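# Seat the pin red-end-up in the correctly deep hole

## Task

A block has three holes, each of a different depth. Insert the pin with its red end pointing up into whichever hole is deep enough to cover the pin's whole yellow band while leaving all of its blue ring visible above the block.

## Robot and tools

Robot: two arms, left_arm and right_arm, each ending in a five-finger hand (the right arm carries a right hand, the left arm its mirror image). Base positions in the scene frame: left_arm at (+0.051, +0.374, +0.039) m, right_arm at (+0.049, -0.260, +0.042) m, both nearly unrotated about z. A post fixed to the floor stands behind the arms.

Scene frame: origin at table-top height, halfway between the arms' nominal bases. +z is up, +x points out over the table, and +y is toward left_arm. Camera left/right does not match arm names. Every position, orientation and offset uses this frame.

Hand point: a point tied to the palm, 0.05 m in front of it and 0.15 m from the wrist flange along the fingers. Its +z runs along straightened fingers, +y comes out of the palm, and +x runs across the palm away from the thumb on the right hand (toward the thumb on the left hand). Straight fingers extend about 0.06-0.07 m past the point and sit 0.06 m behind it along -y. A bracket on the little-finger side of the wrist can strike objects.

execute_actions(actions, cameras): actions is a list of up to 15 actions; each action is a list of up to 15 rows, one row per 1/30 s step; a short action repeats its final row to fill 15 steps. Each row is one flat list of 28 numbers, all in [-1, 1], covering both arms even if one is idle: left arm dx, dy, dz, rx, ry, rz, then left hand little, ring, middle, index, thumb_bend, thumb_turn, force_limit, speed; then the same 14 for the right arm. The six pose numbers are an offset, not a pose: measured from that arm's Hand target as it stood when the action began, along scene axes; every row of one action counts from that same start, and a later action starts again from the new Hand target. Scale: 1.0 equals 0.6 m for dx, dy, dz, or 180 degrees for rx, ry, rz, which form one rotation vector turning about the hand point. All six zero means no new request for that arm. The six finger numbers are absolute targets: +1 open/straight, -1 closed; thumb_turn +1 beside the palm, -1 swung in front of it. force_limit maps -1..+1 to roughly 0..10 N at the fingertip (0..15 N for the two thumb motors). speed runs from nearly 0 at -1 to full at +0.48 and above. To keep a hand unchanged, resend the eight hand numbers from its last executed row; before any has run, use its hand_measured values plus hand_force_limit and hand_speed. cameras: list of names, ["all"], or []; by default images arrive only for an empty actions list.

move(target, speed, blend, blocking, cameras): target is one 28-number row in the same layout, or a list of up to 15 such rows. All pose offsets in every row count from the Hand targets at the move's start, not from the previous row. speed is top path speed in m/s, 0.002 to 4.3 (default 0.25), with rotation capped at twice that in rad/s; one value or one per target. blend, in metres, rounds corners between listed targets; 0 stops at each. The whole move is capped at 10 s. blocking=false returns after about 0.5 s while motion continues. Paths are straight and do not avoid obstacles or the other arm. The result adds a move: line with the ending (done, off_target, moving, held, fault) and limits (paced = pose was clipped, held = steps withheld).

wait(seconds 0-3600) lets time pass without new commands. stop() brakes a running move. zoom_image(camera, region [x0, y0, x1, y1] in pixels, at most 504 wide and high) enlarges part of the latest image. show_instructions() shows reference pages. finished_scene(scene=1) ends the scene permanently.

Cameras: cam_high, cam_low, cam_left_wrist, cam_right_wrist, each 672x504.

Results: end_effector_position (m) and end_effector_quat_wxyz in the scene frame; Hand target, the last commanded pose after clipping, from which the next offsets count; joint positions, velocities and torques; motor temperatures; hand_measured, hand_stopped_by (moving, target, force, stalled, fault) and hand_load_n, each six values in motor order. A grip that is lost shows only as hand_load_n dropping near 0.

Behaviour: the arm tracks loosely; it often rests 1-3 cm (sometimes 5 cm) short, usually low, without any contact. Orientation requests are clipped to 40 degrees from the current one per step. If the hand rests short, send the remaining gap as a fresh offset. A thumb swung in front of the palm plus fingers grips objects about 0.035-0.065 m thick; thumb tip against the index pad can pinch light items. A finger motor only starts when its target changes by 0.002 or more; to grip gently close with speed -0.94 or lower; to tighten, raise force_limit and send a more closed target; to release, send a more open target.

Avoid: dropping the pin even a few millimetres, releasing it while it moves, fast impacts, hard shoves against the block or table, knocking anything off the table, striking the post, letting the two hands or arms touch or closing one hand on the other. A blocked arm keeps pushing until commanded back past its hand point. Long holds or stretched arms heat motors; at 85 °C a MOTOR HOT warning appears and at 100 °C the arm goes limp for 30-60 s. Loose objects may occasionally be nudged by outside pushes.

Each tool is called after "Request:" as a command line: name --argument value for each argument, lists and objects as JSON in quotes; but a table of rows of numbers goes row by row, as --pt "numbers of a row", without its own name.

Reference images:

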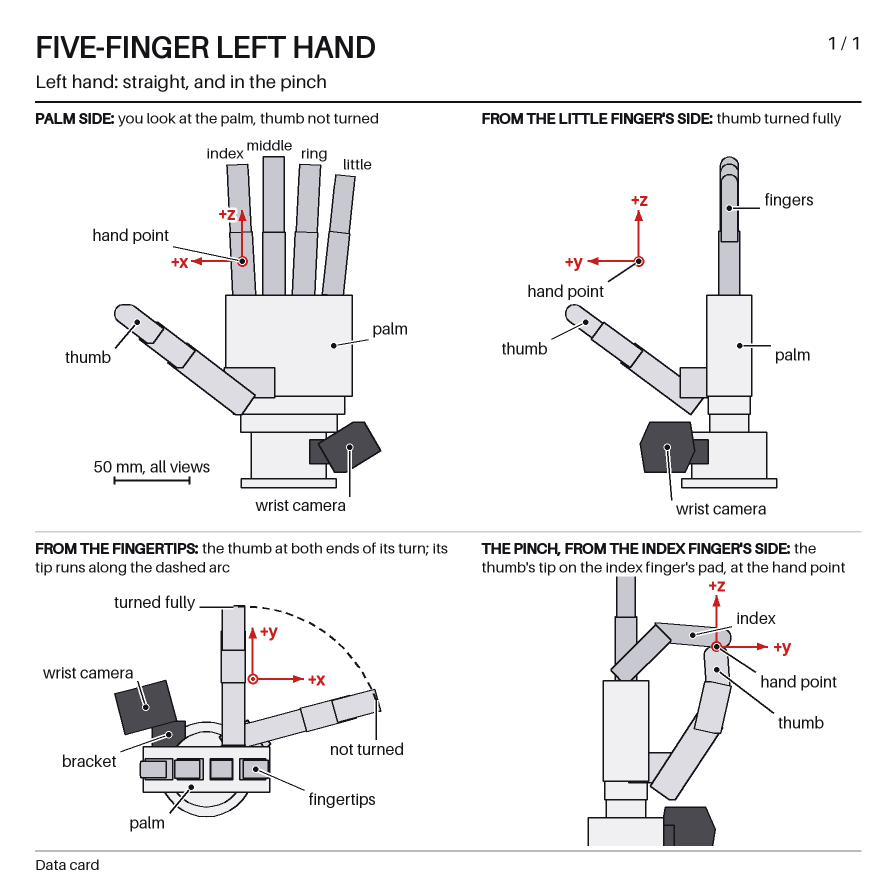

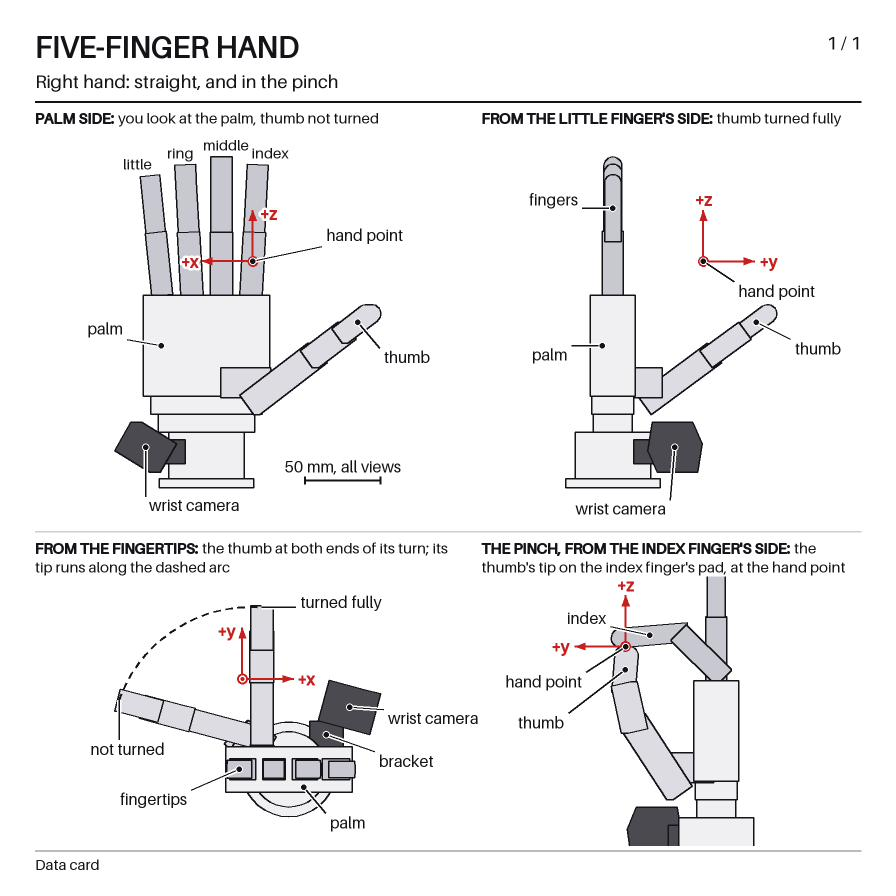

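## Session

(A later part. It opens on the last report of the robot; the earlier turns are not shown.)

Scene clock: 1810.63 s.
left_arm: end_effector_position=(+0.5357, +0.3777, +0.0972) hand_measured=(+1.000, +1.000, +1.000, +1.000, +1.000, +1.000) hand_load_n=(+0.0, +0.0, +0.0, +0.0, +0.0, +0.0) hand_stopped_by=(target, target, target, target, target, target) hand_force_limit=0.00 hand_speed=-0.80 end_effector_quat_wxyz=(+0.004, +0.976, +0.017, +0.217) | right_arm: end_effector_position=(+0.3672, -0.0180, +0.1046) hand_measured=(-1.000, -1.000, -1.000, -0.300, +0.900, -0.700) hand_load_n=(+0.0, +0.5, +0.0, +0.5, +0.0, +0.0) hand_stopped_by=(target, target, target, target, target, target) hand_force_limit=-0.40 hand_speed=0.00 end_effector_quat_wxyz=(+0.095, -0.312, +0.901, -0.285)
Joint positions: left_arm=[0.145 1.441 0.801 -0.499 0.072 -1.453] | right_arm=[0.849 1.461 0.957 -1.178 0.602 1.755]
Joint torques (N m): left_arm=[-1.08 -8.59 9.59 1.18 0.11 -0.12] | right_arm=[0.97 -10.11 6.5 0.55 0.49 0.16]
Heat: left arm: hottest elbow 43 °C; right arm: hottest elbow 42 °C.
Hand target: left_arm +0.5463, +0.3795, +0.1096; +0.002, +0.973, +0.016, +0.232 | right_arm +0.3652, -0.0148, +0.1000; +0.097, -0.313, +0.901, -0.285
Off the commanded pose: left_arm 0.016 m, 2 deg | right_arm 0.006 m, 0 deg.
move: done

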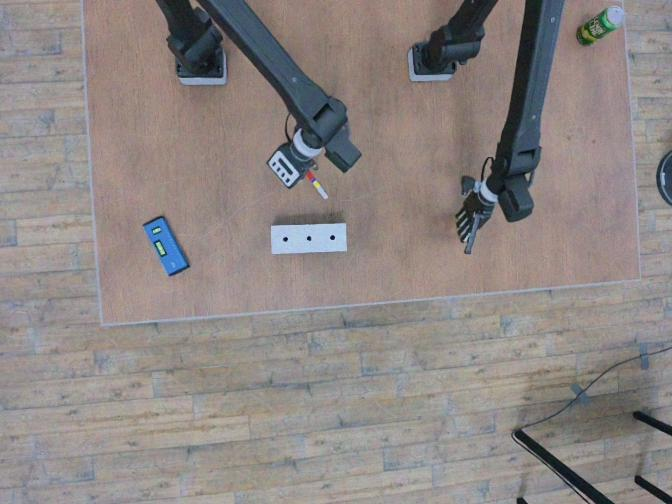

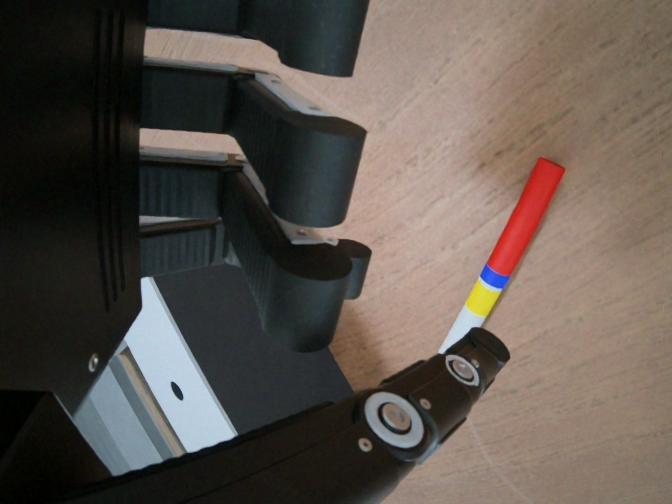

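Request:
move --target '[0,0,0,0,0,0,1,1,1,1,1,1,0,-0.8, 0.0018,0.027,-0.0833,0,0,0,-1,-1,-1,-0.3,0.9,-0.7,-0.4,0]' --speed 0.08 --cameras '["cam_right_wrist"]'

Scene clock: 1902.00 s.
left_arm: end_effector_position=(+0.5357, +0.3777, +0.0972) hand_measured=(+1.000, +1.000, +1.000, +1.000, +1.000, +1.000) hand_load_n=(+0.0, +0.0, +0.0, +0.0, +0.0, +0.0) hand_stopped_by=(target, target, target, target, target, target) hand_force_limit=0.00 hand_speed=-0.80 end_effector_quat_wxyz=(+0.004, +0.976, +0.017, +0.217) | right_arm: end_effector_position=(+0.3713, -0.0024, +0.0563) hand_measured=(-1.000, -1.000, -1.000, -0.300, +0.900, -0.700) hand_load_n=(+0.0, +0.0, +0.0, +0.0, +0.0, +0.0) hand_stopped_by=(target, target, target, target, target, target) hand_force_limit=-0.40 hand_speed=0.00 end_effector_quat_wxyz=(+0.097, -0.309, +0.902, -0.286)
Joint positions: left_arm=[0.145 1.441 0.801 -0.499 0.072 -1.453] | right_arm=[0.87 1.573 0.933 -1.057 0.601 1.787]
Joint torques (N m): left_arm=[-1.08 -8.64 9.63 1.21 0.12 -0.12] | right_arm=[1.44 -10.99 5.79 0.62 0.38 0.11]
Motor temperatures (°C): left_arm=[29 33 44 27 27 28] | right_arm=[31 33 39 29 28 32]
Heat: left arm: hottest elbow 44 °C; right arm: hottest elbow 39 °C.
Hand target: left_arm +0.5463, +0.3795, +0.1096; +0.002, +0.973, +0.016, +0.232 | right_arm +0.3663, +0.0013, +0.0501; +0.097, -0.313, +0.901, -0.285
Off the commanded pose: left_arm 0.016 m, 2 deg | right_arm 0.009 m, 0 deg.
move: done

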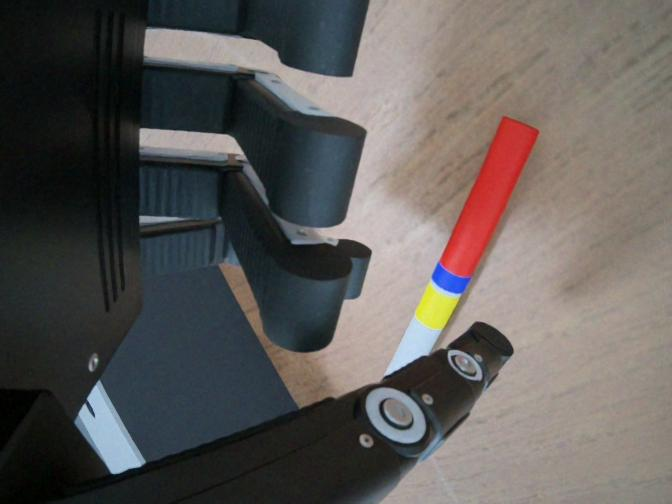

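Request:
zoom_image --camera "cam_right_wrist" --region '[70, 250, 370, 500]'

Scaled by 1.680 from the camera's image (finer frame: 960x720).

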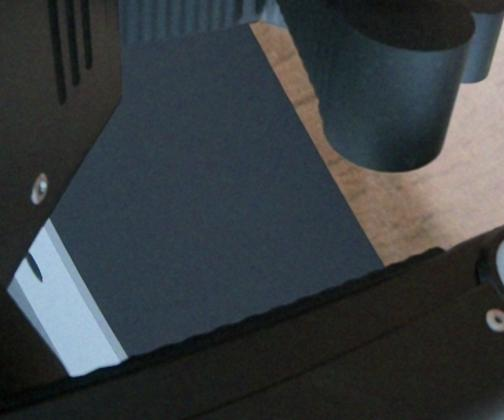

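Request:
move --target '[0,0,0,0,0,0,1,1,1,1,1,1,0,-0.8, -0.006,0.005,-0.035,0,0,0,-1,-1,-1,-0.3,0.9,-0.7,-0.4,0]' --speed 0.08 --cameras '["cam_right_wrist"]'

Scene clock: 2170.17 s.
left_arm: end_effector_position=(+0.5357, +0.3777, +0.0972) hand_measured=(+1.000, +1.000, +1.000, +1.000, +1.000, +1.000) hand_load_n=(+0.0, +0.0, +0.0, +0.0, +0.0, +0.0) hand_stopped_by=(target, target, target, target, target, target) hand_force_limit=0.00 hand_speed=-0.80 end_effector_quat_wxyz=(+0.004, +0.976, +0.017, +0.217) | right_arm: end_effector_position=(+0.3674, +0.0006, +0.0345) hand_measured=(-1.000, -1.000, -1.000, -0.300, +0.900, -0.700) hand_load_n=(+0.0, +0.0, +0.0, +0.0, +0.0, +0.0) hand_stopped_by=(target, target, target, target, target, target) hand_force_limit=-0.40 hand_speed=0.00 end_effector_quat_wxyz=(+0.096, -0.310, +0.902, -0.286)
Joint positions: left_arm=[0.145 1.441 0.801 -0.499 0.072 -1.453] | right_arm=[0.882 1.614 0.912 -1.004 0.599 1.801]
Joint torques (N m): left_arm=[-1.14 -8.59 9.63 1.18 0.12 -0.12] | right_arm=[2.14 -11.58 5.34 0.44 0.44 0.16]
Heat: left arm: hottest elbow 44 °C; right arm: hottest elbow 37 °C.
Hand target: left_arm +0.5463, +0.3795, +0.1096; +0.002, +0.973, +0.016, +0.232 | right_arm +0.3627, +0.0044, +0.0290; +0.097, -0.313, +0.901, -0.285
Off the commanded pose: left_arm 0.016 m, 2 deg | right_arm 0.008 m, 0 deg.
move: done

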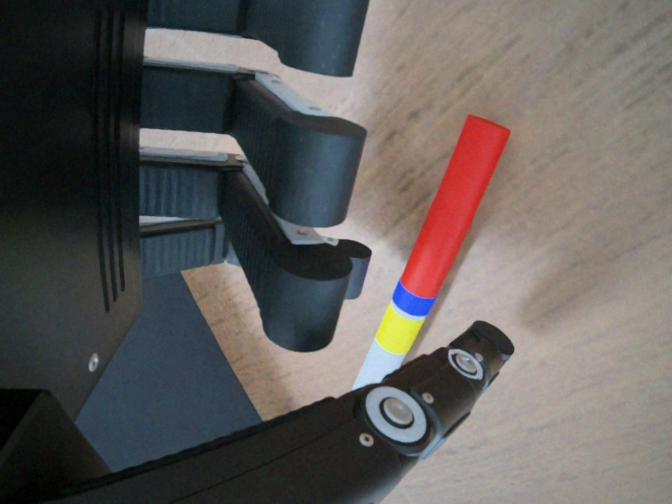

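Request:
move --target '[0,0,0,0,0,0,1,1,1,1,1,1,0,-0.8, -0.002,0.002,-0.028,0,0,0,-1,-1,-1,-0.3,0.9,-0.7,-0.4,0]' --speed 0.05 --cameras '["cam_right_wrist"]'

Scene clock: 2192.03 s.
left_arm: end_effector_position=(+0.5357, +0.3777, +0.0972) hand_measured=(+1.000, +1.000, +1.000, +1.000, +1.000, +1.000) hand_load_n=(+0.0, +0.0, +0.0, +0.0, +0.0, +0.0) hand_stopped_by=(target, target, target, target, target, target) hand_force_limit=0.00 hand_speed=-0.80 end_effector_quat_wxyz=(+0.004, +0.976, +0.017, +0.217) | right_arm: end_effector_position=(+0.3671, +0.0019, +0.0185) hand_measured=(-1.000, -1.000, -1.000, -0.300, +0.900, -0.700) hand_load_n=(+0.0, +0.0, +0.0, +0.0, +0.0, -0.5) hand_stopped_by=(target, target, target, target, target, target) hand_force_limit=-0.40 hand_speed=0.00 end_effector_quat_wxyz=(+0.097, -0.309, +0.902, -0.286)
Joint positions: left_arm=[0.145 1.441 0.801 -0.499 0.072 -1.453] | right_arm=[0.885 1.647 0.899 -0.959 0.599 1.807]
Joint torques (N m): left_arm=[-1.14 -8.53 9.61 1.18 0.12 -0.12] | right_arm=[1.73 -11.58 5.24 0.53 0.38 0.19]
Heat: left arm: hottest elbow 44 °C; right arm: hottest elbow 37 °C.
Hand target: left_arm +0.5463, +0.3795, +0.1096; +0.002, +0.973, +0.016, +0.232 | right_arm +0.3615, +0.0055, +0.0122; +0.097, -0.313, +0.901, -0.285
Off the commanded pose: left_arm 0.016 m, 2 deg | right_arm 0.009 m, 0 deg.
move: done

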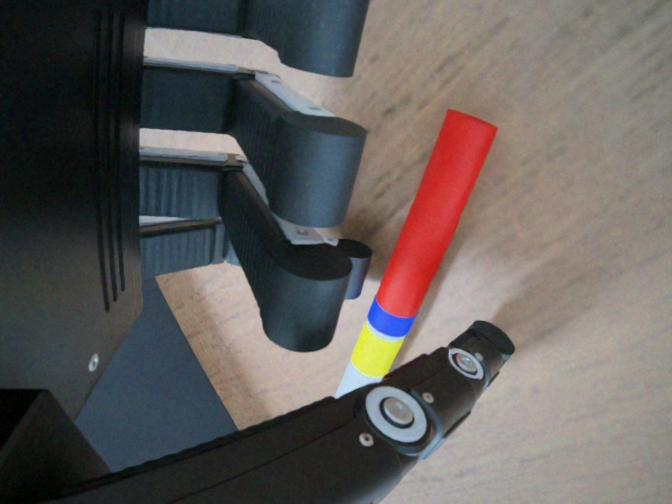

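Request:
move --pt "0 0 0 0 0 0 1 1 1 1 1 1 0 -0.8 -0.0115 -0.009 0.03 0 0 0 -1 -1 -1 -0.3 0.9 -0.7 -0.4 0" --pt "0 0 0 0 0 0 1 1 1 1 1 1 0 -0.8 -0.0115 -0.009 -0.005 0 0 0 -1 -1 -1 -0.3 0.9 -0.7 -0.4 0" --speed 0.05 --cameras '["cam_right_wrist"]'

Request:
zoom_image --camera "cam_right_wrist" --region '[320, 120, 600, 360]'

Scene clock: 2203.90 s.
left_arm: end_effector_position=(+0.5357, +0.3777, +0.0972) hand_measured=(+1.000, +1.000, +1.000, +1.000, +1.000, +1.000) hand_load_n=(+0.0, +0.0, +0.0, +0.0, +0.0, -0.5) hand_stopped_by=(target, target, target, target, target, target) hand_force_limit=0.00 hand_speed=-0.80 end_effector_quat_wxyz=(+0.004, +0.976, +0.017, +0.217) | right_arm: end_effector_position=(+0.3608, -0.0028, +0.0164) hand_measured=(-1.000, -1.000, -1.000, -0.300, +0.900, -0.700) hand_load_n=(+0.0, +0.0, +0.0, +0.0, +0.0, +0.0) hand_stopped_by=(target, target, target, target, target, target) hand_force_limit=-0.40 hand_speed=0.00 end_effector_quat_wxyz=(+0.098, -0.308, +0.902, -0.285)
Joint positions: left_arm=[0.145 1.441 0.801 -0.499 0.072 -1.453] | right_arm=[0.89 1.633 0.873 -0.947 0.599 1.813]
Joint torques (N m): left_arm=[-1.14 -8.64 9.63 1.2 0.12 -0.12] | right_arm=[0.44 -10.23 4.82 0.51 0.33 0.16]
Heat: left arm: hottest elbow 44 °C; right arm: hottest elbow 37 °C.
Hand target: left_arm +0.5463, +0.3795, +0.1096; +0.002, +0.973, +0.016, +0.232 | right_arm +0.3547, +0.0002, +0.0093; +0.097, -0.313, +0.901, -0.285
Off the commanded pose: left_arm 0.016 m, 2 deg | right_arm 0.010 m, 1 deg.
move: done

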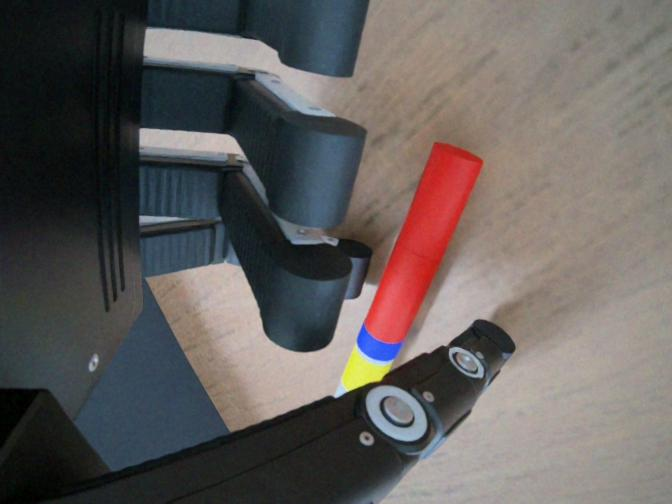

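Scaled by 1.800 from the camera's image (finer frame: 960x720).

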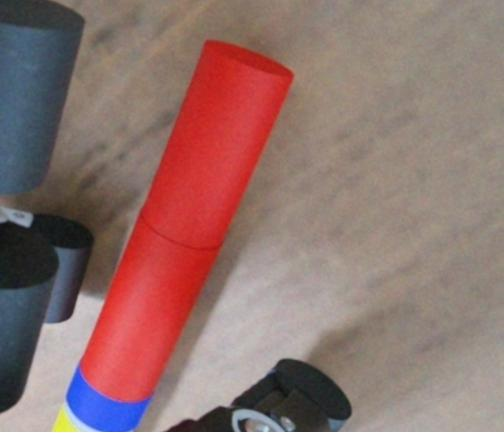

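Request:
move --target '[0,0,0,0,0,0,1,1,1,1,1,1,0,-0.8, -0.002,0,-0.009,0,0,0,-1,-1,-1,-0.3,0.9,-0.7,-0.4,0]' --speed 0.05 --cameras '[]'

Scene clock: 2215.23 s.
left_arm: end_effector_position=(+0.5357, +0.3777, +0.0972) hand_measured=(+1.000, +1.000, +1.000, +1.000, +1.000, +1.000) hand_load_n=(+0.0, +0.0, +0.0, +0.0, +0.0, +0.0) hand_stopped_by=(target, target, target, target, target, target) hand_force_limit=0.00 hand_speed=-0.80 end_effector_quat_wxyz=(+0.004, +0.976, +0.017, +0.217) | right_arm: end_effector_position=(+0.3606, -0.0019, +0.0130) hand_measured=(-1.000, -1.000, -1.000, -0.300, +0.900, -0.700) hand_load_n=(+0.5, +0.0, +0.0, -0.5, +0.0, +0.0) hand_stopped_by=(target, target, target, target, target, target) hand_force_limit=-0.40 hand_speed=0.00 end_effector_quat_wxyz=(+0.100, -0.307, +0.903, -0.284)
Joint positions: left_arm=[0.145 1.441 0.801 -0.499 0.072 -1.453] | right_arm=[0.892 1.639 0.868 -0.933 0.599 1.817]
Joint torques (N m): left_arm=[-1.08 -8.59 9.59 1.18 0.12 -0.11] | right_arm=[1.14 -10.29 5.14 0.55 0.4 0.11]
Heat: left arm: hottest elbow 44 °C; right arm: hottest elbow 37 °C.
Hand target: left_arm +0.5463, +0.3795, +0.1096; +0.002, +0.973, +0.016, +0.232 | right_arm +0.3534, +0.0000, +0.0037; +0.097, -0.313, +0.901, -0.285
Off the commanded pose: left_arm 0.016 m, 2 deg | right_arm 0.012 m, 1 deg.
move: off_target (right_arm)

Request:
move --pt "0 0 0 0 0 0 1 1 1 1 1 1 0 -0.8 0 0 0 0 0 0 -1 -1 -1 -0.3 0.62 -0.7 -0.5 -0.6" --pt "0 0 0 0 0 0 1 1 1 1 1 1 0 -0.8 0 0 0 0 0 0 -1 -1 -1 -0.3 0.3 -0.7 -0.5 -0.85" --cameras '["cam_right_wrist"]'

Request:
zoom_image --camera "cam_right_wrist" --region '[320, 120, 600, 360]'

Scene clock: 2235.13 s.
left_arm: end_effector_position=(+0.5357, +0.3777, +0.0972) hand_measured=(+1.000, +1.000, +1.000, +1.000, +1.000, +1.000) hand_load_n=(+0.0, +0.0, +0.0, +0.0, +0.0, +0.0) hand_stopped_by=(target, target, target, target, target, target) hand_force_limit=0.00 hand_speed=-0.80 end_effector_quat_wxyz=(+0.004, +0.976, +0.017, +0.217) | right_arm: end_effector_position=(+0.3599, -0.0010, +0.0130) hand_measured=(-1.000, -1.000, -1.000, -0.300, +0.494, -0.700) hand_load_n=(+0.0, +0.0, +0.0, +0.0, +4.0, +0.0) hand_stopped_by=(target, target, target, target, force, target) hand_force_limit=-0.50 hand_speed=-0.85 end_effector_quat_wxyz=(+0.101, -0.308, +0.903, -0.284)
Joint positions: left_arm=[0.145 1.441 0.801 -0.499 0.072 -1.453] | right_arm=[0.895 1.639 0.868 -0.933 0.599 1.818]
Joint torques (N m): left_arm=[-1.2 -8.53 9.62 1.21 0.12 -0.12] | right_arm=[0.85 -10.23 4.97 0.46 0.41 0.15]
Heat: left arm: hottest elbow 44 °C; right arm: hottest elbow 37 °C.
Hand target: left_arm +0.5463, +0.3795, +0.1096; +0.002, +0.973, +0.016, +0.232 | right_arm +0.3534, +0.0000, +0.0037; +0.096, -0.313, +0.901, -0.285
Off the commanded pose: left_arm 0.016 m, 2 deg | right_arm 0.011 m, 1 deg.
move: done; target 2's new numbers were sent with right_arm's hand 0.012 m and 1 deg from that target

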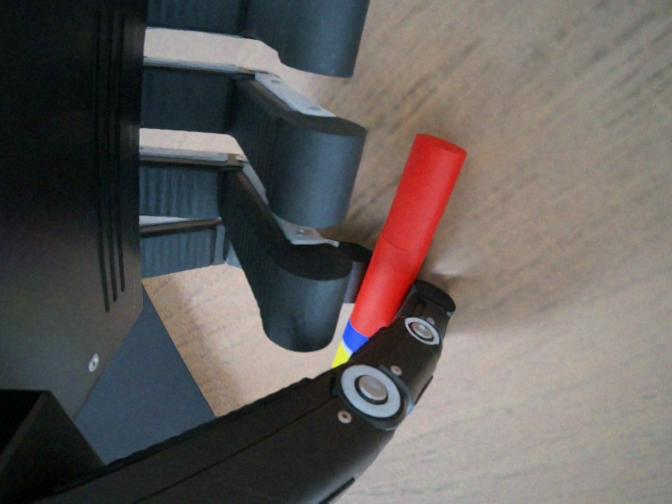

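Scaled by 1.800 from the camera's image (finer frame: 960x720).

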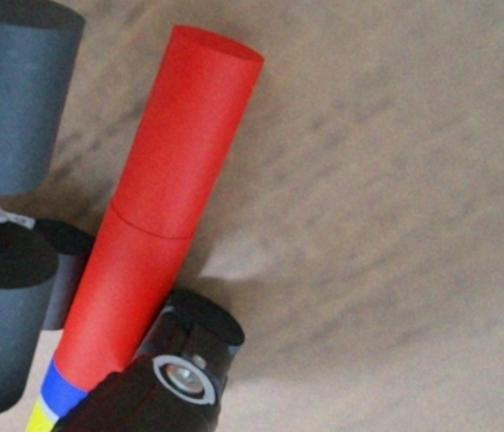

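Request:
move --target '[0,0,0,0,0,0,1,1,1,1,1,1,0,-0.8, 0,0,0.04,0,0,0,-1,-1,-1,-0.3,0.3,-0.7,-0.5,-0.85]' --speed 0.03 --cameras '["cam_right_wrist"]'

Request:
zoom_image --camera "cam_right_wrist" --region '[320, 120, 600, 360]'

Scene clock: 2245.93 s.
left_arm: end_effector_position=(+0.5357, +0.3777, +0.0972) hand_measured=(+1.000, +1.000, +1.000, +1.000, +1.000, +1.000) hand_load_n=(+0.0, +0.0, +0.0, +0.0, -0.5, +0.0) hand_stopped_by=(target, target, target, target, target, target) hand_force_limit=0.00 hand_speed=-0.80 end_effector_quat_wxyz=(+0.004, +0.976, +0.017, +0.217) | right_arm: end_effector_position=(+0.3537, -0.0078, +0.0204) hand_measured=(-1.000, -1.000, -1.000, -0.300, +0.494, -0.700) hand_load_n=(+0.0, +0.0, +0.0, +0.0, +0.0, +0.0) hand_stopped_by=(target, target, target, target, force, target) hand_force_limit=-0.50 hand_speed=-0.85 end_effector_quat_wxyz=(+0.090, -0.311, +0.901, -0.290)
Joint positions: left_arm=[0.145 1.441 0.801 -0.499 0.072 -1.453] | right_arm=[0.895 1.618 0.868 -0.98 0.598 1.82]
Joint torques (N m): left_arm=[-1.08 -8.53 9.61 1.21 0.12 -0.12] | right_arm=[1.14 -12.75 6.6 -0.42 0.39 0.13]
Heat: left arm: hottest elbow 44 °C; right arm: hottest elbow 36 °C.
Hand target: left_arm +0.5463, +0.3795, +0.1096; +0.002, +0.973, +0.016, +0.232 | right_arm +0.3534, +0.0001, +0.0278; +0.097, -0.313, +0.901, -0.285
Off the commanded pose: left_arm 0.016 m, 2 deg | right_arm 0.011 m, 1 deg.
move: off_target (right_arm)

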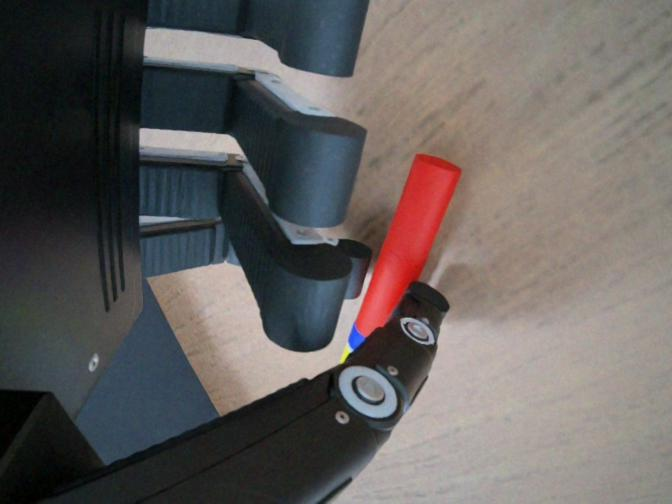

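Scaled by 1.800 from the camera's image (finer frame: 960x720).

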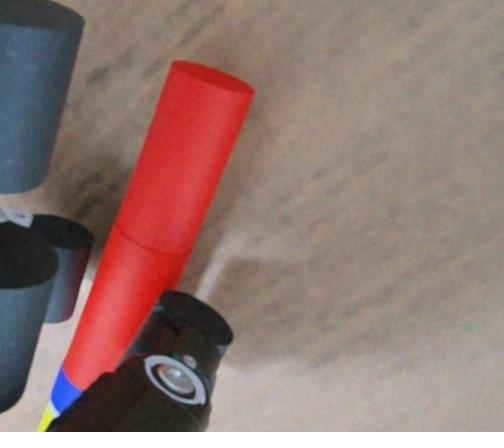

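Request:
move --pt "0 0 0 0 0 0 1 1 1 1 1 1 0 -0.8 0 0 0 0 0 0 -1 -1 -1 -0.3 0.7 -0.7 -0.8 -0.5" --pt "0 0 0 0 0 0 1 1 1 1 1 1 0 -0.8 0 0 -0.04 0 0 0 -1 -1 -1 -0.3 0.7 -0.7 -0.8 -0.5" --speed 0.05 --cameras '["cam_right_wrist"]'

Request:
zoom_image --camera "cam_right_wrist" --region '[320, 120, 600, 360]'

Scene clock: 2267.40 s.
left_arm: end_effector_position=(+0.5357, +0.3777, +0.0972) hand_measured=(+1.000, +1.000, +1.000, +1.000, +1.000, +1.000) hand_load_n=(+0.0, +0.0, +0.0, +0.0, +0.0, +0.0) hand_stopped_by=(target, target, target, target, target, target) hand_force_limit=0.00 hand_speed=-0.80 end_effector_quat_wxyz=(+0.004, +0.976, +0.017, +0.217) | right_arm: end_effector_position=(+0.3595, -0.0013, +0.0127) hand_measured=(-1.000, -1.000, -1.000, -0.300, +0.700, -0.700) hand_load_n=(+0.0, +0.0, +0.0, -0.5, +0.0, +0.0) hand_stopped_by=(target, target, target, target, target, target) hand_force_limit=-0.80 hand_speed=-0.50 end_effector_quat_wxyz=(+0.100, -0.307, +0.903, -0.284)
Joint positions: left_arm=[0.145 1.441 0.801 -0.499 0.072 -1.453] | right_arm=[0.895 1.64 0.868 -0.935 0.599 1.82]
Joint torques (N m): left_arm=[-1.14 -8.53 9.59 1.21 0.12 -0.12] | right_arm=[1.61 -10.46 4.66 0.66 0.42 0.1]
Heat: left arm: hottest elbow 44 °C; right arm: hottest elbow 37 °C.
Hand target: left_arm +0.5463, +0.3795, +0.1096; +0.002, +0.973, +0.016, +0.232 | right_arm +0.3533, +0.0000, +0.0037; +0.097, -0.313, +0.901, -0.285
Off the commanded pose: left_arm 0.016 m, 2 deg | right_arm 0.011 m, 1 deg.
move: off_target (right_arm)

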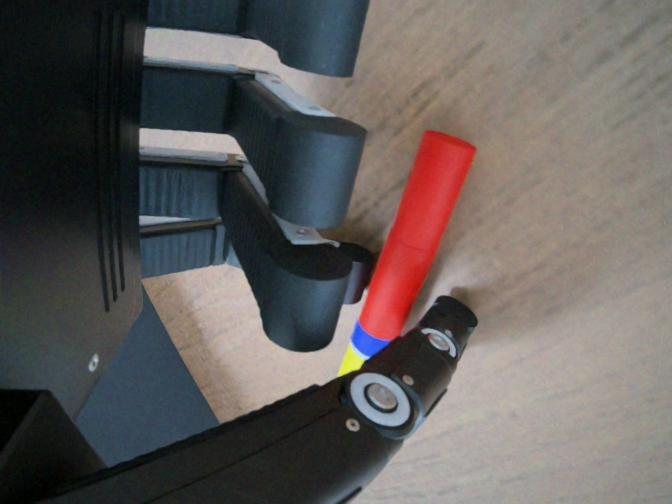

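Scaled by 1.800 from the camera's image (finer frame: 960x720).

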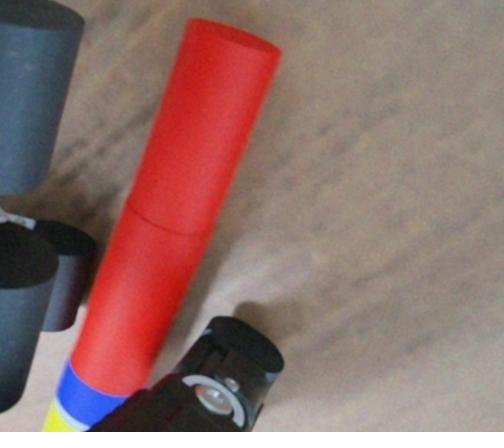

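Request:
move --pt "0 0 0 0 0 0 1 1 1 1 1 1 0 -0.8 0 0 0 0 0 0 -1 -1 -1 -0.3 0.3 -0.7 -0.8 -0.85" --pt "0 0 0 0 0 0 1 1 1 1 1 1 0 -0.8 0 0 0 0 0 0 -1 -1 -1 -0.42 0.3 -0.7 -0.4 -0.9" --cameras '["cam_right_wrist"]'

Request:
zoom_image --camera "cam_right_wrist" --region '[320, 120, 600, 360]'

Scene clock: 2278.80 s.
left_arm: end_effector_position=(+0.5357, +0.3777, +0.0972) hand_measured=(+1.000, +1.000, +1.000, +1.000, +1.000, +1.000) hand_load_n=(+0.0, +0.0, +0.0, +0.0, +0.0, +0.0) hand_stopped_by=(target, target, target, target, target, target) hand_force_limit=0.00 hand_speed=-0.80 end_effector_quat_wxyz=(+0.004, +0.976, +0.017, +0.217) | right_arm: end_effector_position=(+0.3601, -0.0007, +0.0128) hand_measured=(-1.000, -1.000, -1.000, -0.420, +0.624, -0.700) hand_load_n=(+0.0, +0.0, +0.0, +0.0, +0.5, +0.0) hand_stopped_by=(target, target, target, target, force, target) hand_force_limit=-0.40 hand_speed=-0.90 end_effector_quat_wxyz=(+0.102, -0.307, +0.903, -0.283)
Joint positions: left_arm=[0.145 1.441 0.801 -0.499 0.072 -1.453] | right_arm=[0.895 1.64 0.868 -0.932 0.599 1.82]
Joint torques (N m): left_arm=[-1.08 -8.59 9.62 1.21 0.12 -0.12] | right_arm=[1.73 -10.58 4.81 0.32 0.41 0.06]
Heat: left arm: hottest elbow 44 °C; right arm: hottest elbow 36 °C.
Hand target: left_arm +0.5463, +0.3795, +0.1096; +0.002, +0.973, +0.016, +0.232 | right_arm +0.3534, +0.0001, +0.0037; +0.097, -0.313, +0.901, -0.285
Off the commanded pose: left_arm 0.016 m, 2 deg | right_arm 0.011 m, 1 deg.
move: done; target 2's new numbers were sent with right_arm's hand 0.011 m and 1 deg from that target

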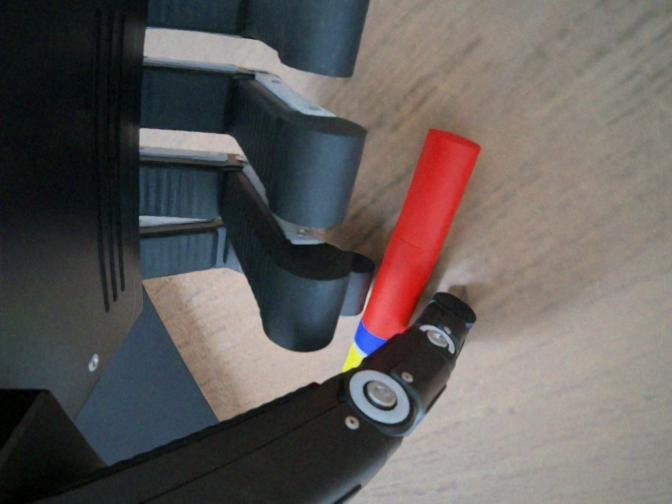

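Scaled by 1.800 from the camera's image (finer frame: 960x720).

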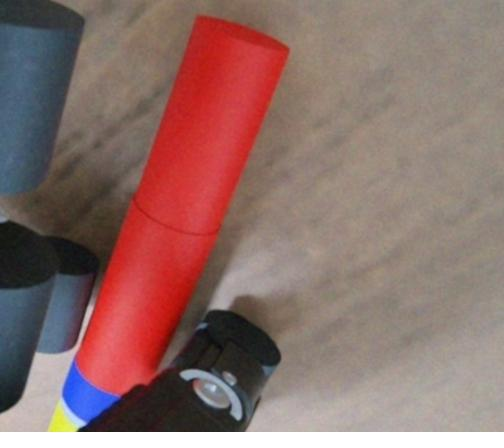

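Request:
move --pt "0 0 0 0 0 0 1 1 1 1 1 1 0 -0.8 0 0 0 0 0 0 -1 -1 -1 -0.3 0.75 -0.7 -0.5 -0.4" --pt "0 0 0 0 0 0 1 1 1 1 1 1 0 -0.8 0 0 0.03 0 0 0 -1 -1 -1 -0.3 0.75 -0.7 -0.5 -0.5" --pt "0 0 0 0 0 0 1 1 1 1 1 1 0 -0.8 0 0 0.0045 0 0 0 -1 -1 -1 -0.3 0.75 -0.7 -0.5 -0.5" --speed 0.05 --cameras '["cam_right_wrist"]'

Request:
zoom_image --camera "cam_right_wrist" --region '[320, 120, 600, 360]'

Scene clock: 2318.67 s.
left_arm: end_effector_position=(+0.5357, +0.3777, +0.0972) hand_measured=(+1.000, +1.000, +1.000, +1.000, +1.000, +1.000) hand_load_n=(+0.0, +0.0, +0.0, +0.0, -0.5, +0.0) hand_stopped_by=(target, target, target, target, target, target) hand_force_limit=0.00 hand_speed=-0.80 end_effector_quat_wxyz=(+0.004, +0.976, +0.017, +0.217) | right_arm: end_effector_position=(+0.3592, -0.0018, +0.0150) hand_measured=(-1.000, -1.000, -1.000, -0.300, +0.750, -0.700) hand_load_n=(+0.0, +0.0, +0.5, +0.0, +0.0, +0.0) hand_stopped_by=(target, target, target, target, target, target) hand_force_limit=-0.50 hand_speed=-0.50 end_effector_quat_wxyz=(+0.100, -0.307, +0.903, -0.284)
Joint positions: left_arm=[0.145 1.441 0.801 -0.499 0.072 -1.453] | right_arm=[0.895 1.634 0.868 -0.941 0.599 1.821]
Joint torques (N m): left_arm=[-1.08 -8.59 9.62 1.21 0.12 -0.12] | right_arm=[1.03 -10.87 5.12 0.55 0.4 0.14]
Heat: left arm: hottest elbow 44 °C; right arm: hottest elbow 36 °C.
Hand target: left_arm +0.5463, +0.3795, +0.1096; +0.002, +0.973, +0.016, +0.232 | right_arm +0.3534, +0.0000, +0.0065; +0.097, -0.313, +0.901, -0.285
Off the commanded pose: left_arm 0.016 m, 2 deg | right_arm 0.011 m, 1 deg.
move: off_target (right_arm)

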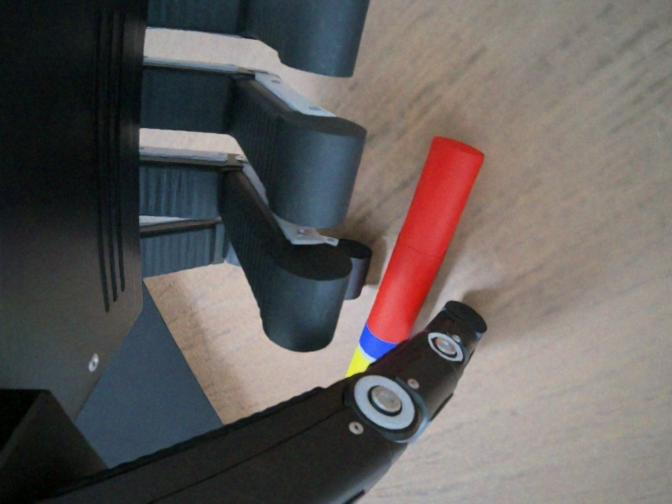

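Scaled by 1.800 from the camera's image (finer frame: 960x720).

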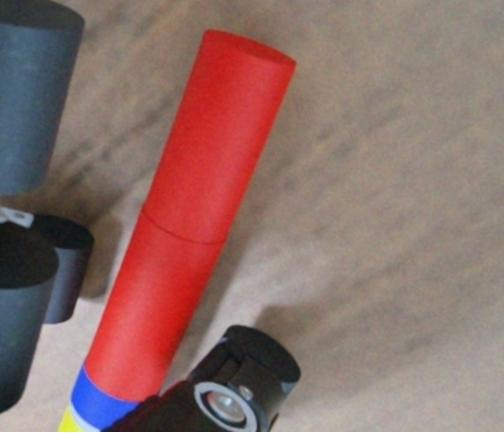

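Request:
move --pt "0 0 0 0 0 0 1 1 1 1 1 1 0 -0.8 0 0 0 0 0 0 -1 -1 -1 -0.3 0.25 -0.7 -0.6 -0.85" --cameras '["cam_right_wrist"]'

Request:
zoom_image --camera "cam_right_wrist" --region '[320, 120, 600, 360]'

Scene clock: 2326.87 s.
left_arm: end_effector_position=(+0.5357, +0.3777, +0.0972) hand_measured=(+1.000, +1.000, +1.000, +1.000, +1.000, +1.000) hand_load_n=(+0.0, +0.0, +0.0, +0.0, -0.5, +0.0) hand_stopped_by=(target, target, target, target, target, target) hand_force_limit=0.00 hand_speed=-0.80 end_effector_quat_wxyz=(+0.004, +0.976, +0.017, +0.217) | right_arm: end_effector_position=(+0.3591, -0.0017, +0.0150) hand_measured=(-1.000, -1.000, -1.000, -0.300, +0.472, -0.700) hand_load_n=(+0.0, +0.0, +0.0, +0.0, +2.5, +0.0) hand_stopped_by=(target, target, target, target, force, target) hand_force_limit=-0.60 hand_speed=-0.85 end_effector_quat_wxyz=(+0.100, -0.307, +0.903, -0.284)
Joint positions: left_arm=[0.145 1.441 0.801 -0.499 0.072 -1.453] | right_arm=[0.895 1.634 0.868 -0.941 0.598 1.821]
Joint torques (N m): left_arm=[-1.14 -8.53 9.59 1.17 0.11 -0.12] | right_arm=[0.5 -10.17 5.22 0.39 0.36 0.09]
Heat: left arm: hottest elbow 44 °C; right arm: hottest elbow 36 °C.
Hand target: left_arm +0.5463, +0.3795, +0.1096; +0.002, +0.973, +0.016, +0.232 | right_arm +0.3534, +0.0001, +0.0065; +0.097, -0.313, +0.901, -0.285
Off the commanded pose: left_arm 0.016 m, 2 deg | right_arm 0.010 m, 1 deg.
move: done

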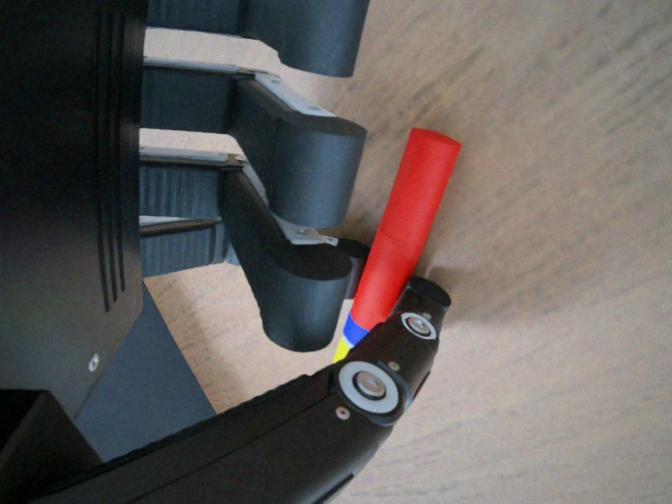

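Scaled by 1.800 from the camera's image (finer frame: 960x720).

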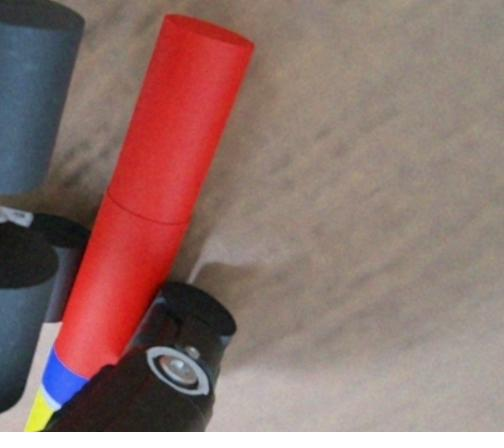

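Request:
move --target '[0,0,0,0,0,0,1,1,1,1,1,1,0,-0.8, 0,0,0.03,0,0,0,-1,-1,-1,-0.3,0.25,-0.7,-0.6,-0.85]' --speed 0.03 --cameras '["cam_right_wrist"]'

Request:
zoom_image --camera "cam_right_wrist" --region '[320, 120, 600, 360]'

Scene clock: 2338.60 s.
left_arm: end_effector_position=(+0.5357, +0.3777, +0.0972) hand_measured=(+1.000, +1.000, +1.000, +1.000, +1.000, +1.000) hand_load_n=(+0.0, +0.0, +0.0, +0.0, +0.0, +0.0) hand_stopped_by=(target, target, target, target, target, target) hand_force_limit=0.00 hand_speed=-0.80 end_effector_quat_wxyz=(+0.004, +0.976, +0.017, +0.217) | right_arm: end_effector_position=(+0.3543, -0.0072, +0.0156) hand_measured=(-1.000, -1.000, -1.000, -0.300, +0.472, -0.700) hand_load_n=(+0.0, +0.0, +0.0, +1.5, +2.0, +0.0) hand_stopped_by=(target, target, target, target, force, target) hand_force_limit=-0.60 hand_speed=-0.85 end_effector_quat_wxyz=(+0.089, -0.310, +0.901, -0.290)
Joint positions: left_arm=[0.145 1.441 0.801 -0.499 0.072 -1.453] | right_arm=[0.895 1.631 0.868 -0.969 0.597 1.821]
Joint torques (N m): left_arm=[-1.14 -8.59 9.62 1.21 0.11 -0.12] | right_arm=[1.14 -13.45 6.39 -0.62 0.44 0.08]
Heat: left arm: hottest elbow 44 °C; right arm: hottest elbow 36 °C.
Hand target: left_arm +0.5463, +0.3795, +0.1096; +0.002, +0.973, +0.016, +0.232 | right_arm +0.3534, +0.0001, +0.0245; +0.097, -0.313, +0.901, -0.285
Off the commanded pose: left_arm 0.016 m, 2 deg | right_arm 0.012 m, 1 deg.
move: off_target (right_arm)

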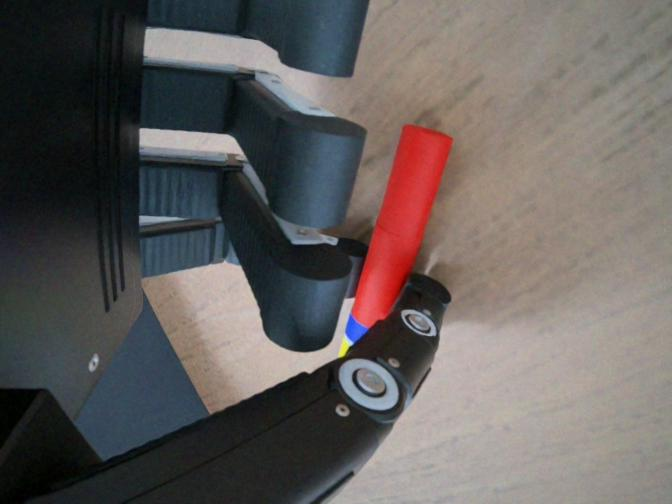

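Scaled by 1.800 from the camera's image (finer frame: 960x720).

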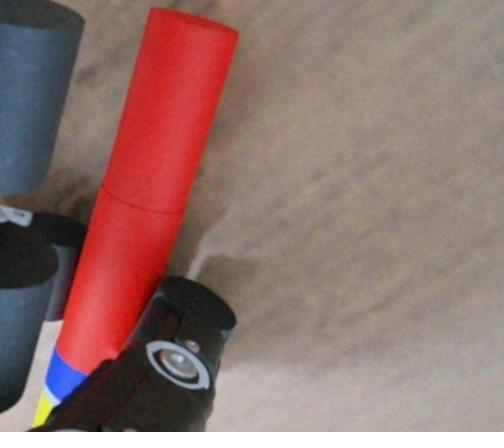

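Request:
move --pt "0 0 0 0 0 0 1 1 1 1 1 1 0 -0.8 0 0 0 0 0 0 -1 -1 -1 -0.3 0.1 -0.7 -0.25 -0.85" --cameras '["cam_right_wrist"]'

Request:
zoom_image --camera "cam_right_wrist" --region '[320, 120, 600, 360]'

Scene clock: 2345.80 s.
left_arm: end_effector_position=(+0.5357, +0.3777, +0.0972) hand_measured=(+1.000, +1.000, +1.000, +1.000, +1.000, +1.000) hand_load_n=(+0.0, +0.5, +0.5, +0.0, +0.0, +0.0) hand_stopped_by=(target, target, target, target, target, target) hand_force_limit=0.00 hand_speed=-0.80 end_effector_quat_wxyz=(+0.004, +0.976, +0.017, +0.217) | right_arm: end_effector_position=(+0.3544, -0.0069, +0.0162) hand_measured=(-1.000, -1.000, -1.000, -0.300, +0.426, -0.700) hand_load_n=(+0.0, +0.0, +0.0, +4.0, +5.5, +0.0) hand_stopped_by=(target, target, target, target, force, target) hand_force_limit=-0.25 hand_speed=-0.85 end_effector_quat_wxyz=(+0.090, -0.310, +0.901, -0.289)
Joint positions: left_arm=[0.145 1.441 0.801 -0.499 0.072 -1.453] | right_arm=[0.895 1.63 0.868 -0.969 0.597 1.821]
Joint torques (N m): left_arm=[-1.08 -8.59 9.62 1.2 0.12 -0.12] | right_arm=[1.44 -11.99 6.28 -0.72 0.41 0.11]
Heat: left arm: hottest elbow 44 °C; right arm: hottest elbow 36 °C.
Hand target: left_arm +0.5463, +0.3795, +0.1096; +0.002, +0.973, +0.016, +0.232 | right_arm +0.3534, +0.0001, +0.0245; +0.097, -0.313, +0.901, -0.285
Off the commanded pose: left_arm 0.016 m, 2 deg | right_arm 0.011 m, 1 deg.
move: done

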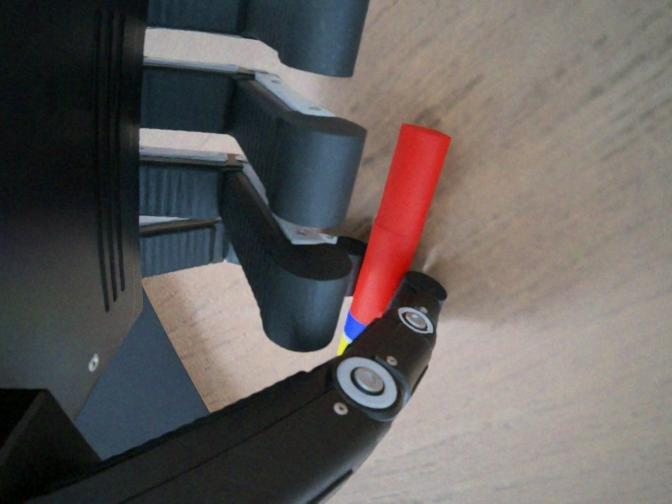

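Scaled by 1.800 from the camera's image (finer frame: 960x720).

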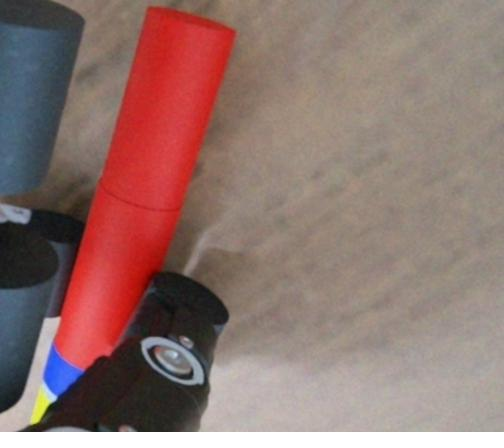

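Request:
move --target '[0,0,0,0,0,0,1,1,1,1,1,1,0,-0.8, 0,0,0.06,0,0,0,-1,-1,-1,-0.3,0.1,-0.7,-0.25,-0.85]' --speed 0.03 --cameras '["cam_right_wrist"]'

Request:
zoom_image --camera "cam_right_wrist" --region '[320, 120, 600, 360]'

Scene clock: 2356.90 s.
left_arm: end_effector_position=(+0.5357, +0.3777, +0.0972) hand_measured=(+1.000, +1.000, +1.000, +1.000, +1.000, +1.000) hand_load_n=(+0.0, -0.5, +0.0, +0.0, +0.0, +0.0) hand_stopped_by=(target, target, target, target, target, target) hand_force_limit=0.00 hand_speed=-0.80 end_effector_quat_wxyz=(+0.004, +0.976, +0.017, +0.217) | right_arm: end_effector_position=(+0.3443, -0.0187, +0.0432) hand_measured=(-1.000, -1.000, -1.000, -0.300, +0.426, -0.700) hand_load_n=(+0.0, +0.0, +0.0, +3.0, +5.0, +0.0) hand_stopped_by=(target, target, target, target, force, target) hand_force_limit=-0.25 hand_speed=-0.85 end_effector_quat_wxyz=(+0.077, -0.314, +0.899, -0.297)
Joint positions: left_arm=[0.145 1.441 0.801 -0.499 0.072 -1.453] | right_arm=[0.895 1.56 0.873 -1.075 0.597 1.821]
Joint torques (N m): left_arm=[-1.08 -8.59 9.61 1.2 0.12 -0.12] | right_arm=[1.44 -12.34 9.26 -0.64 0.42 0.1]
Heat: left arm: hottest elbow 44 °C; right arm: hottest elbow 36 °C.
Hand target: left_arm +0.5463, +0.3795, +0.1096; +0.002, +0.973, +0.016, +0.232 | right_arm +0.3535, +0.0002, +0.0606; +0.097, -0.313, +0.901, -0.285
Off the commanded pose: left_arm 0.016 m, 2 deg | right_arm 0.027 m, 3 deg.
move: off_target (right_arm)

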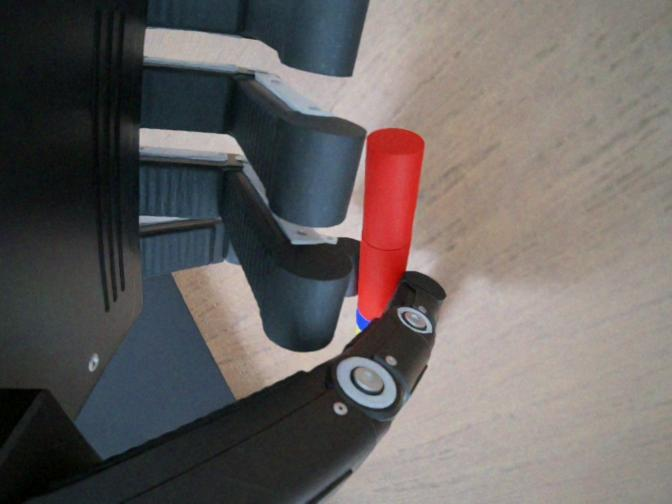

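Scaled by 1.800 from the camera's image (finer frame: 960x720).

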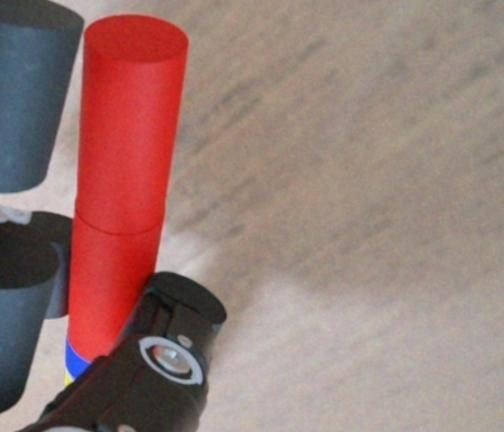

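Request:
move --target '[0,0,0,0,0,0,1,1,1,1,1,1,0,-0.8, 0,0,0.08,0,0,0,-1,-1,-1,-0.3,0.1,-0.7,-0.25,-0.85]' --speed 0.04 --cameras '["cam_right_wrist","cam_low"]'

Request:
zoom_image --camera "cam_right_wrist" --region '[320, 80, 600, 360]'

Scene clock: 2393.67 s.
left_arm: end_effector_position=(+0.5357, +0.3777, +0.0972) hand_measured=(+1.000, +1.000, +1.000, +1.000, +1.000, +1.000) hand_load_n=(+0.0, +0.0, +0.0, +0.0, +0.0, +0.0) hand_stopped_by=(target, target, target, target, target, target) hand_force_limit=0.00 hand_speed=-0.80 end_effector_quat_wxyz=(+0.004, +0.976, +0.017, +0.217) | right_arm: end_effector_position=(+0.3462, -0.0163, +0.0914) hand_measured=(-1.000, -1.000, -1.000, -0.300, +0.426, -0.700) hand_load_n=(+0.0, +0.0, +0.0, +0.0, +0.0, +0.0) hand_stopped_by=(target, target, target, target, force, target) hand_force_limit=-0.25 hand_speed=-0.85 end_effector_quat_wxyz=(+0.079, -0.313, +0.899, -0.295)
Joint positions: left_arm=[0.145 1.441 0.801 -0.499 0.072 -1.453] | right_arm=[0.895 1.482 0.938 -1.214 0.596 1.821]
Joint velocities: left_arm=[0.005 -0.015 0.002 0.037 -0.154 -0.022] | right_arm=[within noise]
Joint torques (N m): left_arm=[-1.08 -8.64 9.62 1.21 0.11 -0.12] | right_arm=[1.44 -12.45 9.78 -0.59 0.51 0.08]
Heat: left arm: hottest elbow 44 °C; right arm: hottest elbow 38 °C.
Hand target: left_arm +0.5463, +0.3795, +0.1096; +0.002, +0.973, +0.016, +0.232 | right_arm +0.3534, +0.0001, +0.1086; +0.097, -0.313, +0.901, -0.285
Off the commanded pose: left_arm 0.016 m, 2 deg | right_arm 0.025 m, 2 deg.
move: off_target (right_arm)
Images, in order (width x height): cam_low 672x504, cam_right_wrist 672x504.

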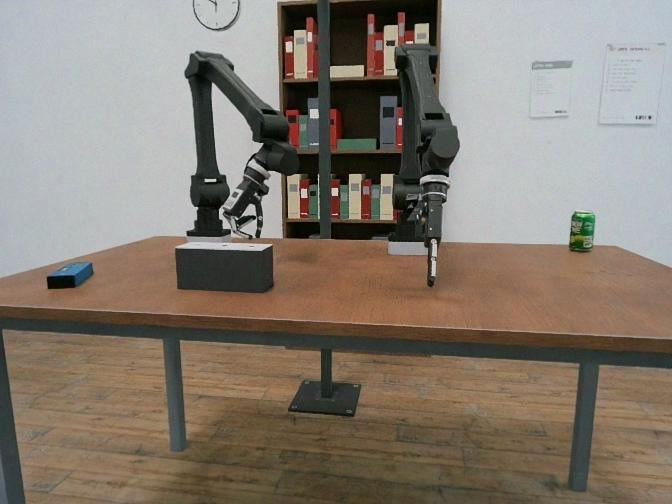

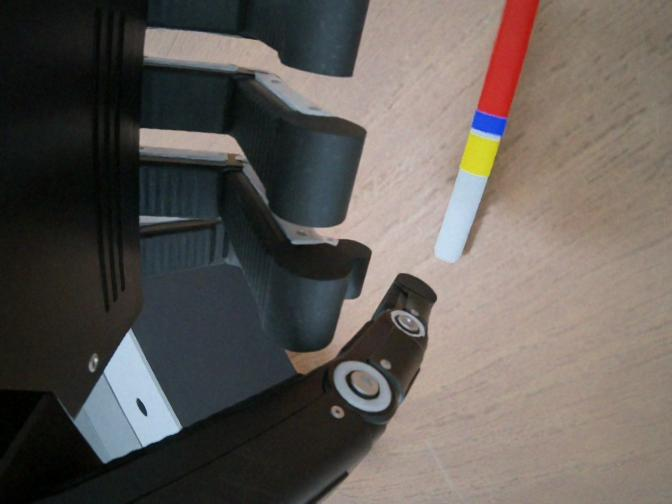

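Scaled by 1.800 from the camera's image (finer frame: 960x720).

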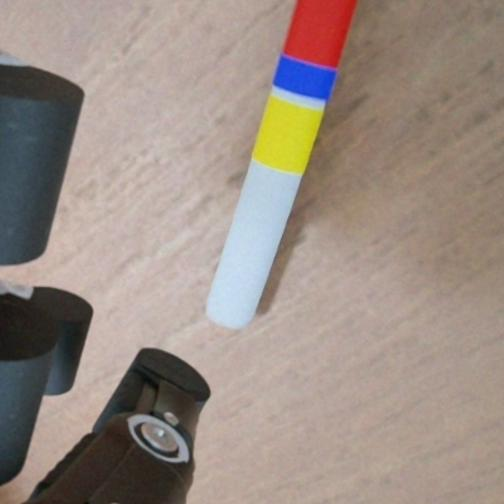

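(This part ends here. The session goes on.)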